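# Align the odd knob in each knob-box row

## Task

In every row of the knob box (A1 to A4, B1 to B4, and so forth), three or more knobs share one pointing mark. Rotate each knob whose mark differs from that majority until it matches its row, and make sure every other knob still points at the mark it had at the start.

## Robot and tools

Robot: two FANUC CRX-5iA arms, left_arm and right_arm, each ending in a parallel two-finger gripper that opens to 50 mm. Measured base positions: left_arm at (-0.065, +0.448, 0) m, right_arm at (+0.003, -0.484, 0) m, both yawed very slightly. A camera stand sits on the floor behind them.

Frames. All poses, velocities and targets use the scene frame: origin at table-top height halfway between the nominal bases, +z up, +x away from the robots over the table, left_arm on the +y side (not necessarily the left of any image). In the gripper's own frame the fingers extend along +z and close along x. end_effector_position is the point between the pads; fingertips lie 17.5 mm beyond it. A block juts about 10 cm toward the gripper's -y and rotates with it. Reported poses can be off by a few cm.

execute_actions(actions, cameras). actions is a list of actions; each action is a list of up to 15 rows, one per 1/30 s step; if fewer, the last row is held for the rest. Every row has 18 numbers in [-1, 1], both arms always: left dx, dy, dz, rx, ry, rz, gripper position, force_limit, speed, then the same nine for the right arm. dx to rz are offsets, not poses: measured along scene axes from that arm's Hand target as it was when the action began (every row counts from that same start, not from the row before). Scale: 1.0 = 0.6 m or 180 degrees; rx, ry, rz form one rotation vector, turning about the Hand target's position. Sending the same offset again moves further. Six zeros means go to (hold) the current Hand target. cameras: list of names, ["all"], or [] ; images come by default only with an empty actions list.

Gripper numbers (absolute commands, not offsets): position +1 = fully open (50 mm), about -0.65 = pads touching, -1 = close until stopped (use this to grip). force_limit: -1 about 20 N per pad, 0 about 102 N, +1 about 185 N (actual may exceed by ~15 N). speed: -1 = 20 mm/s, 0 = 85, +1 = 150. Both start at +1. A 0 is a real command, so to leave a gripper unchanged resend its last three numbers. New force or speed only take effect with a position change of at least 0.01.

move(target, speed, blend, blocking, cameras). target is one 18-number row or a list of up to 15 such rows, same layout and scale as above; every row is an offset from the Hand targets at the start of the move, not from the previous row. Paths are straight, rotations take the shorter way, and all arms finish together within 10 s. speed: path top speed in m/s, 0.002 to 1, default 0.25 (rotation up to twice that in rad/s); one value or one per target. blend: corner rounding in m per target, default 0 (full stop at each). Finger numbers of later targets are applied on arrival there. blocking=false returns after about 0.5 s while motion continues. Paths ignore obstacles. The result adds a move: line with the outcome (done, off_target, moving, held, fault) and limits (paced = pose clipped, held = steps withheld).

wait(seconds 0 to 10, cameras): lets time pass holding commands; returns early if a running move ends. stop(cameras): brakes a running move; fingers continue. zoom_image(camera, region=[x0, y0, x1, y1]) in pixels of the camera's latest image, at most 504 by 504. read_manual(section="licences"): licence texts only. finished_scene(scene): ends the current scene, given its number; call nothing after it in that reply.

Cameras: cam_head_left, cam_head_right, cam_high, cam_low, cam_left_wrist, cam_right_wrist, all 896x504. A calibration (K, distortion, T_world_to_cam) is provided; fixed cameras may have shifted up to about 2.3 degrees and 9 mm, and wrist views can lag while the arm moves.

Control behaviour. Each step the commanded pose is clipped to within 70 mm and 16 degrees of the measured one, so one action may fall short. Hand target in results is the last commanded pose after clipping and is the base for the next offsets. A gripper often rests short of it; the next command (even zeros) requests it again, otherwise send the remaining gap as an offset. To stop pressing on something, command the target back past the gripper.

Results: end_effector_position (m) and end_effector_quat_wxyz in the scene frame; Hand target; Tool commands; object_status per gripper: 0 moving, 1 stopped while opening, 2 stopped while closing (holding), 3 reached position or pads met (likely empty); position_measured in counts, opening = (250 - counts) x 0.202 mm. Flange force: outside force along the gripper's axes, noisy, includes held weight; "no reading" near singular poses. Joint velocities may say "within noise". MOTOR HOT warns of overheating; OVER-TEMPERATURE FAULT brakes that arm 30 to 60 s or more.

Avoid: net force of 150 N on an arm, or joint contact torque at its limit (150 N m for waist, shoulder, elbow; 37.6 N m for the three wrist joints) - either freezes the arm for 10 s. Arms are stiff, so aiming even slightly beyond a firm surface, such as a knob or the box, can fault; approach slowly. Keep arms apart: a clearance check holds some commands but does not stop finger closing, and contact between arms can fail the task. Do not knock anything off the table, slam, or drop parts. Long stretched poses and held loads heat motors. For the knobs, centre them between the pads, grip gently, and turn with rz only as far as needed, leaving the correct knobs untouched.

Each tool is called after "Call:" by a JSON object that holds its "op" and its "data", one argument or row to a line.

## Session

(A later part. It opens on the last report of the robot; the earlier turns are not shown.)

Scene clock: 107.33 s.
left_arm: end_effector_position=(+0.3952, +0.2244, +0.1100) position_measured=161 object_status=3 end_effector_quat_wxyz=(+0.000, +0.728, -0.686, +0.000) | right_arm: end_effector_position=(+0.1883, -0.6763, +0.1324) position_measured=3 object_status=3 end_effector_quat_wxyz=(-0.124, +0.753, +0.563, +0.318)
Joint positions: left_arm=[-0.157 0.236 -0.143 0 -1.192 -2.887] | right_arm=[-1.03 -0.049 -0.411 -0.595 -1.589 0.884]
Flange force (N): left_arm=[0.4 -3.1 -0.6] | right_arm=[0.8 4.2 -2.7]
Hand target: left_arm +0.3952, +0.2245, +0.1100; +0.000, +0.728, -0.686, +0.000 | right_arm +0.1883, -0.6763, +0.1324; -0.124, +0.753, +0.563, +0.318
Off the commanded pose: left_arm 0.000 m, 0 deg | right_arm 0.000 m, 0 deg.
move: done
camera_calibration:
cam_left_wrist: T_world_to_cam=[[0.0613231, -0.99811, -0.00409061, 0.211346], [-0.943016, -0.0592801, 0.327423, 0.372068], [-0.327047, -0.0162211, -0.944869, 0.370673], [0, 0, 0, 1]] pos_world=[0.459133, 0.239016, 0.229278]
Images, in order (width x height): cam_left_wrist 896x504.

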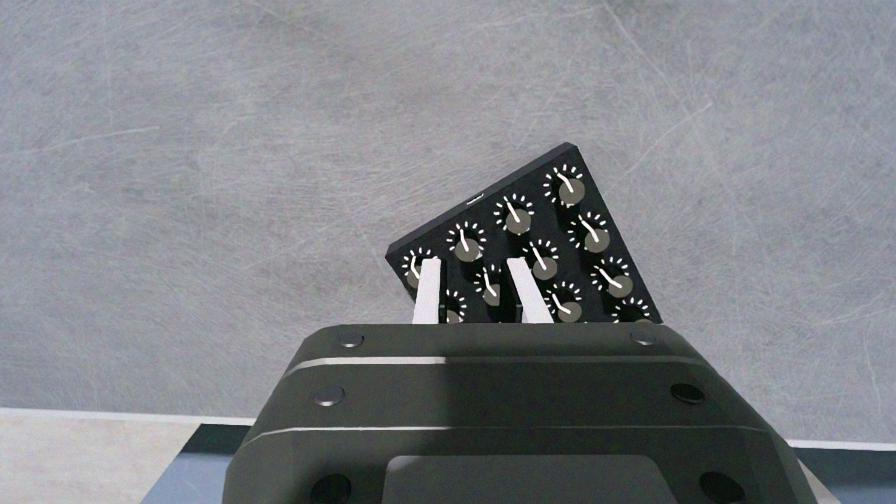

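Call:
{"op": "move", "data": {
  "target": [0.035,0,0.09,0,0,0,-0.056,-0.8,-1,0,0,0,0,0,0,1,1,1],
  "cameras": ["cam_left_wrist"]
}}

Call:
{"op": "zoom_image", "data": {
  "camera": "cam_left_wrist",
  "region": [380, 140, 510, 240]
}}

Call:
{"op": "zoom_image", "data": {
  "camera": "cam_left_wrist",
  "region": [470, 120, 600, 220]
}}

Scene clock: 111.33 s.
left_arm: end_effector_position=(+0.4162, +0.2244, +0.1640) position_measured=161 object_status=3 end_effector_quat_wxyz=(+0.000, +0.728, -0.686, +0.000) | right_arm: end_effector_position=(+0.1883, -0.6763, +0.1324) position_measured=3 object_status=3 end_effector_quat_wxyz=(-0.124, +0.753, +0.563, +0.318)
Joint positions: left_arm=[-0.149 0.241 -0.005 0 -1.325 -2.895] | right_arm=[-1.03 -0.049 -0.411 -0.595 -1.589 0.884]
Flange force (N): left_arm=[0.3 -3.0 -0.3] | right_arm=[0.9 2.7 -2.1]
Hand target: left_arm +0.4162, +0.2245, +0.1640; +0.000, +0.728, -0.686, +0.000 | right_arm +0.1883, -0.6763, +0.1324; -0.124, +0.753, +0.563, +0.318
Off the commanded pose: left_arm 0.000 m, 0 deg | right_arm 0.000 m, 0 deg.
move: done
camera_calibration:
cam_left_wrist: T_world_to_cam=[[0.0613875, -0.998106, -0.0039081, 0.210096], [-0.942982, -0.0592796, 0.327523, 0.374172], [-0.327135, -0.0164206, -0.944835, 0.428547], [0, 0, 0, 1]] pos_world=[0.480133, 0.238916, 0.283177]
Images, in order (width x height): cam_left_wrist 896x504.

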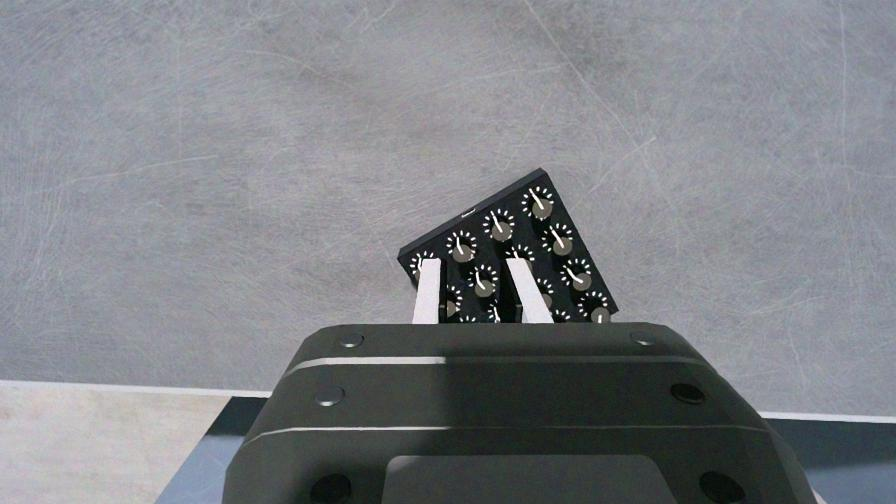

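Scaled by 3.877 from the camera's 896x504 image, which has a finer 1280x720 frame.

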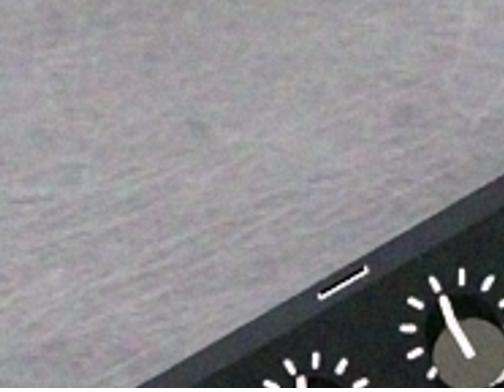

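Scaled by 3.877 from the camera's 896x504 image, which has a finer 1280x720 frame.

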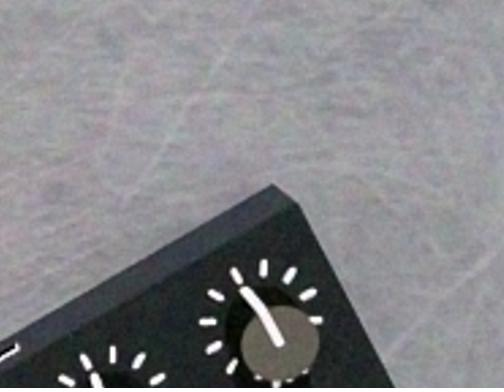

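Call:
{"op": "zoom_image", "data": {
  "camera": "cam_left_wrist",
  "region": [405, 200, 525, 290]
}}

Scaled by 4.200 from the camera's 896x504 image, which has a finer 1280x720 frame.

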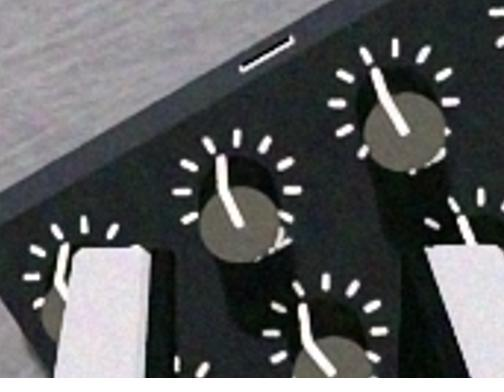

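Call:
{"op": "finished_scene", "data": {
  "scene": 2
}}

The scene is finished: the task was done.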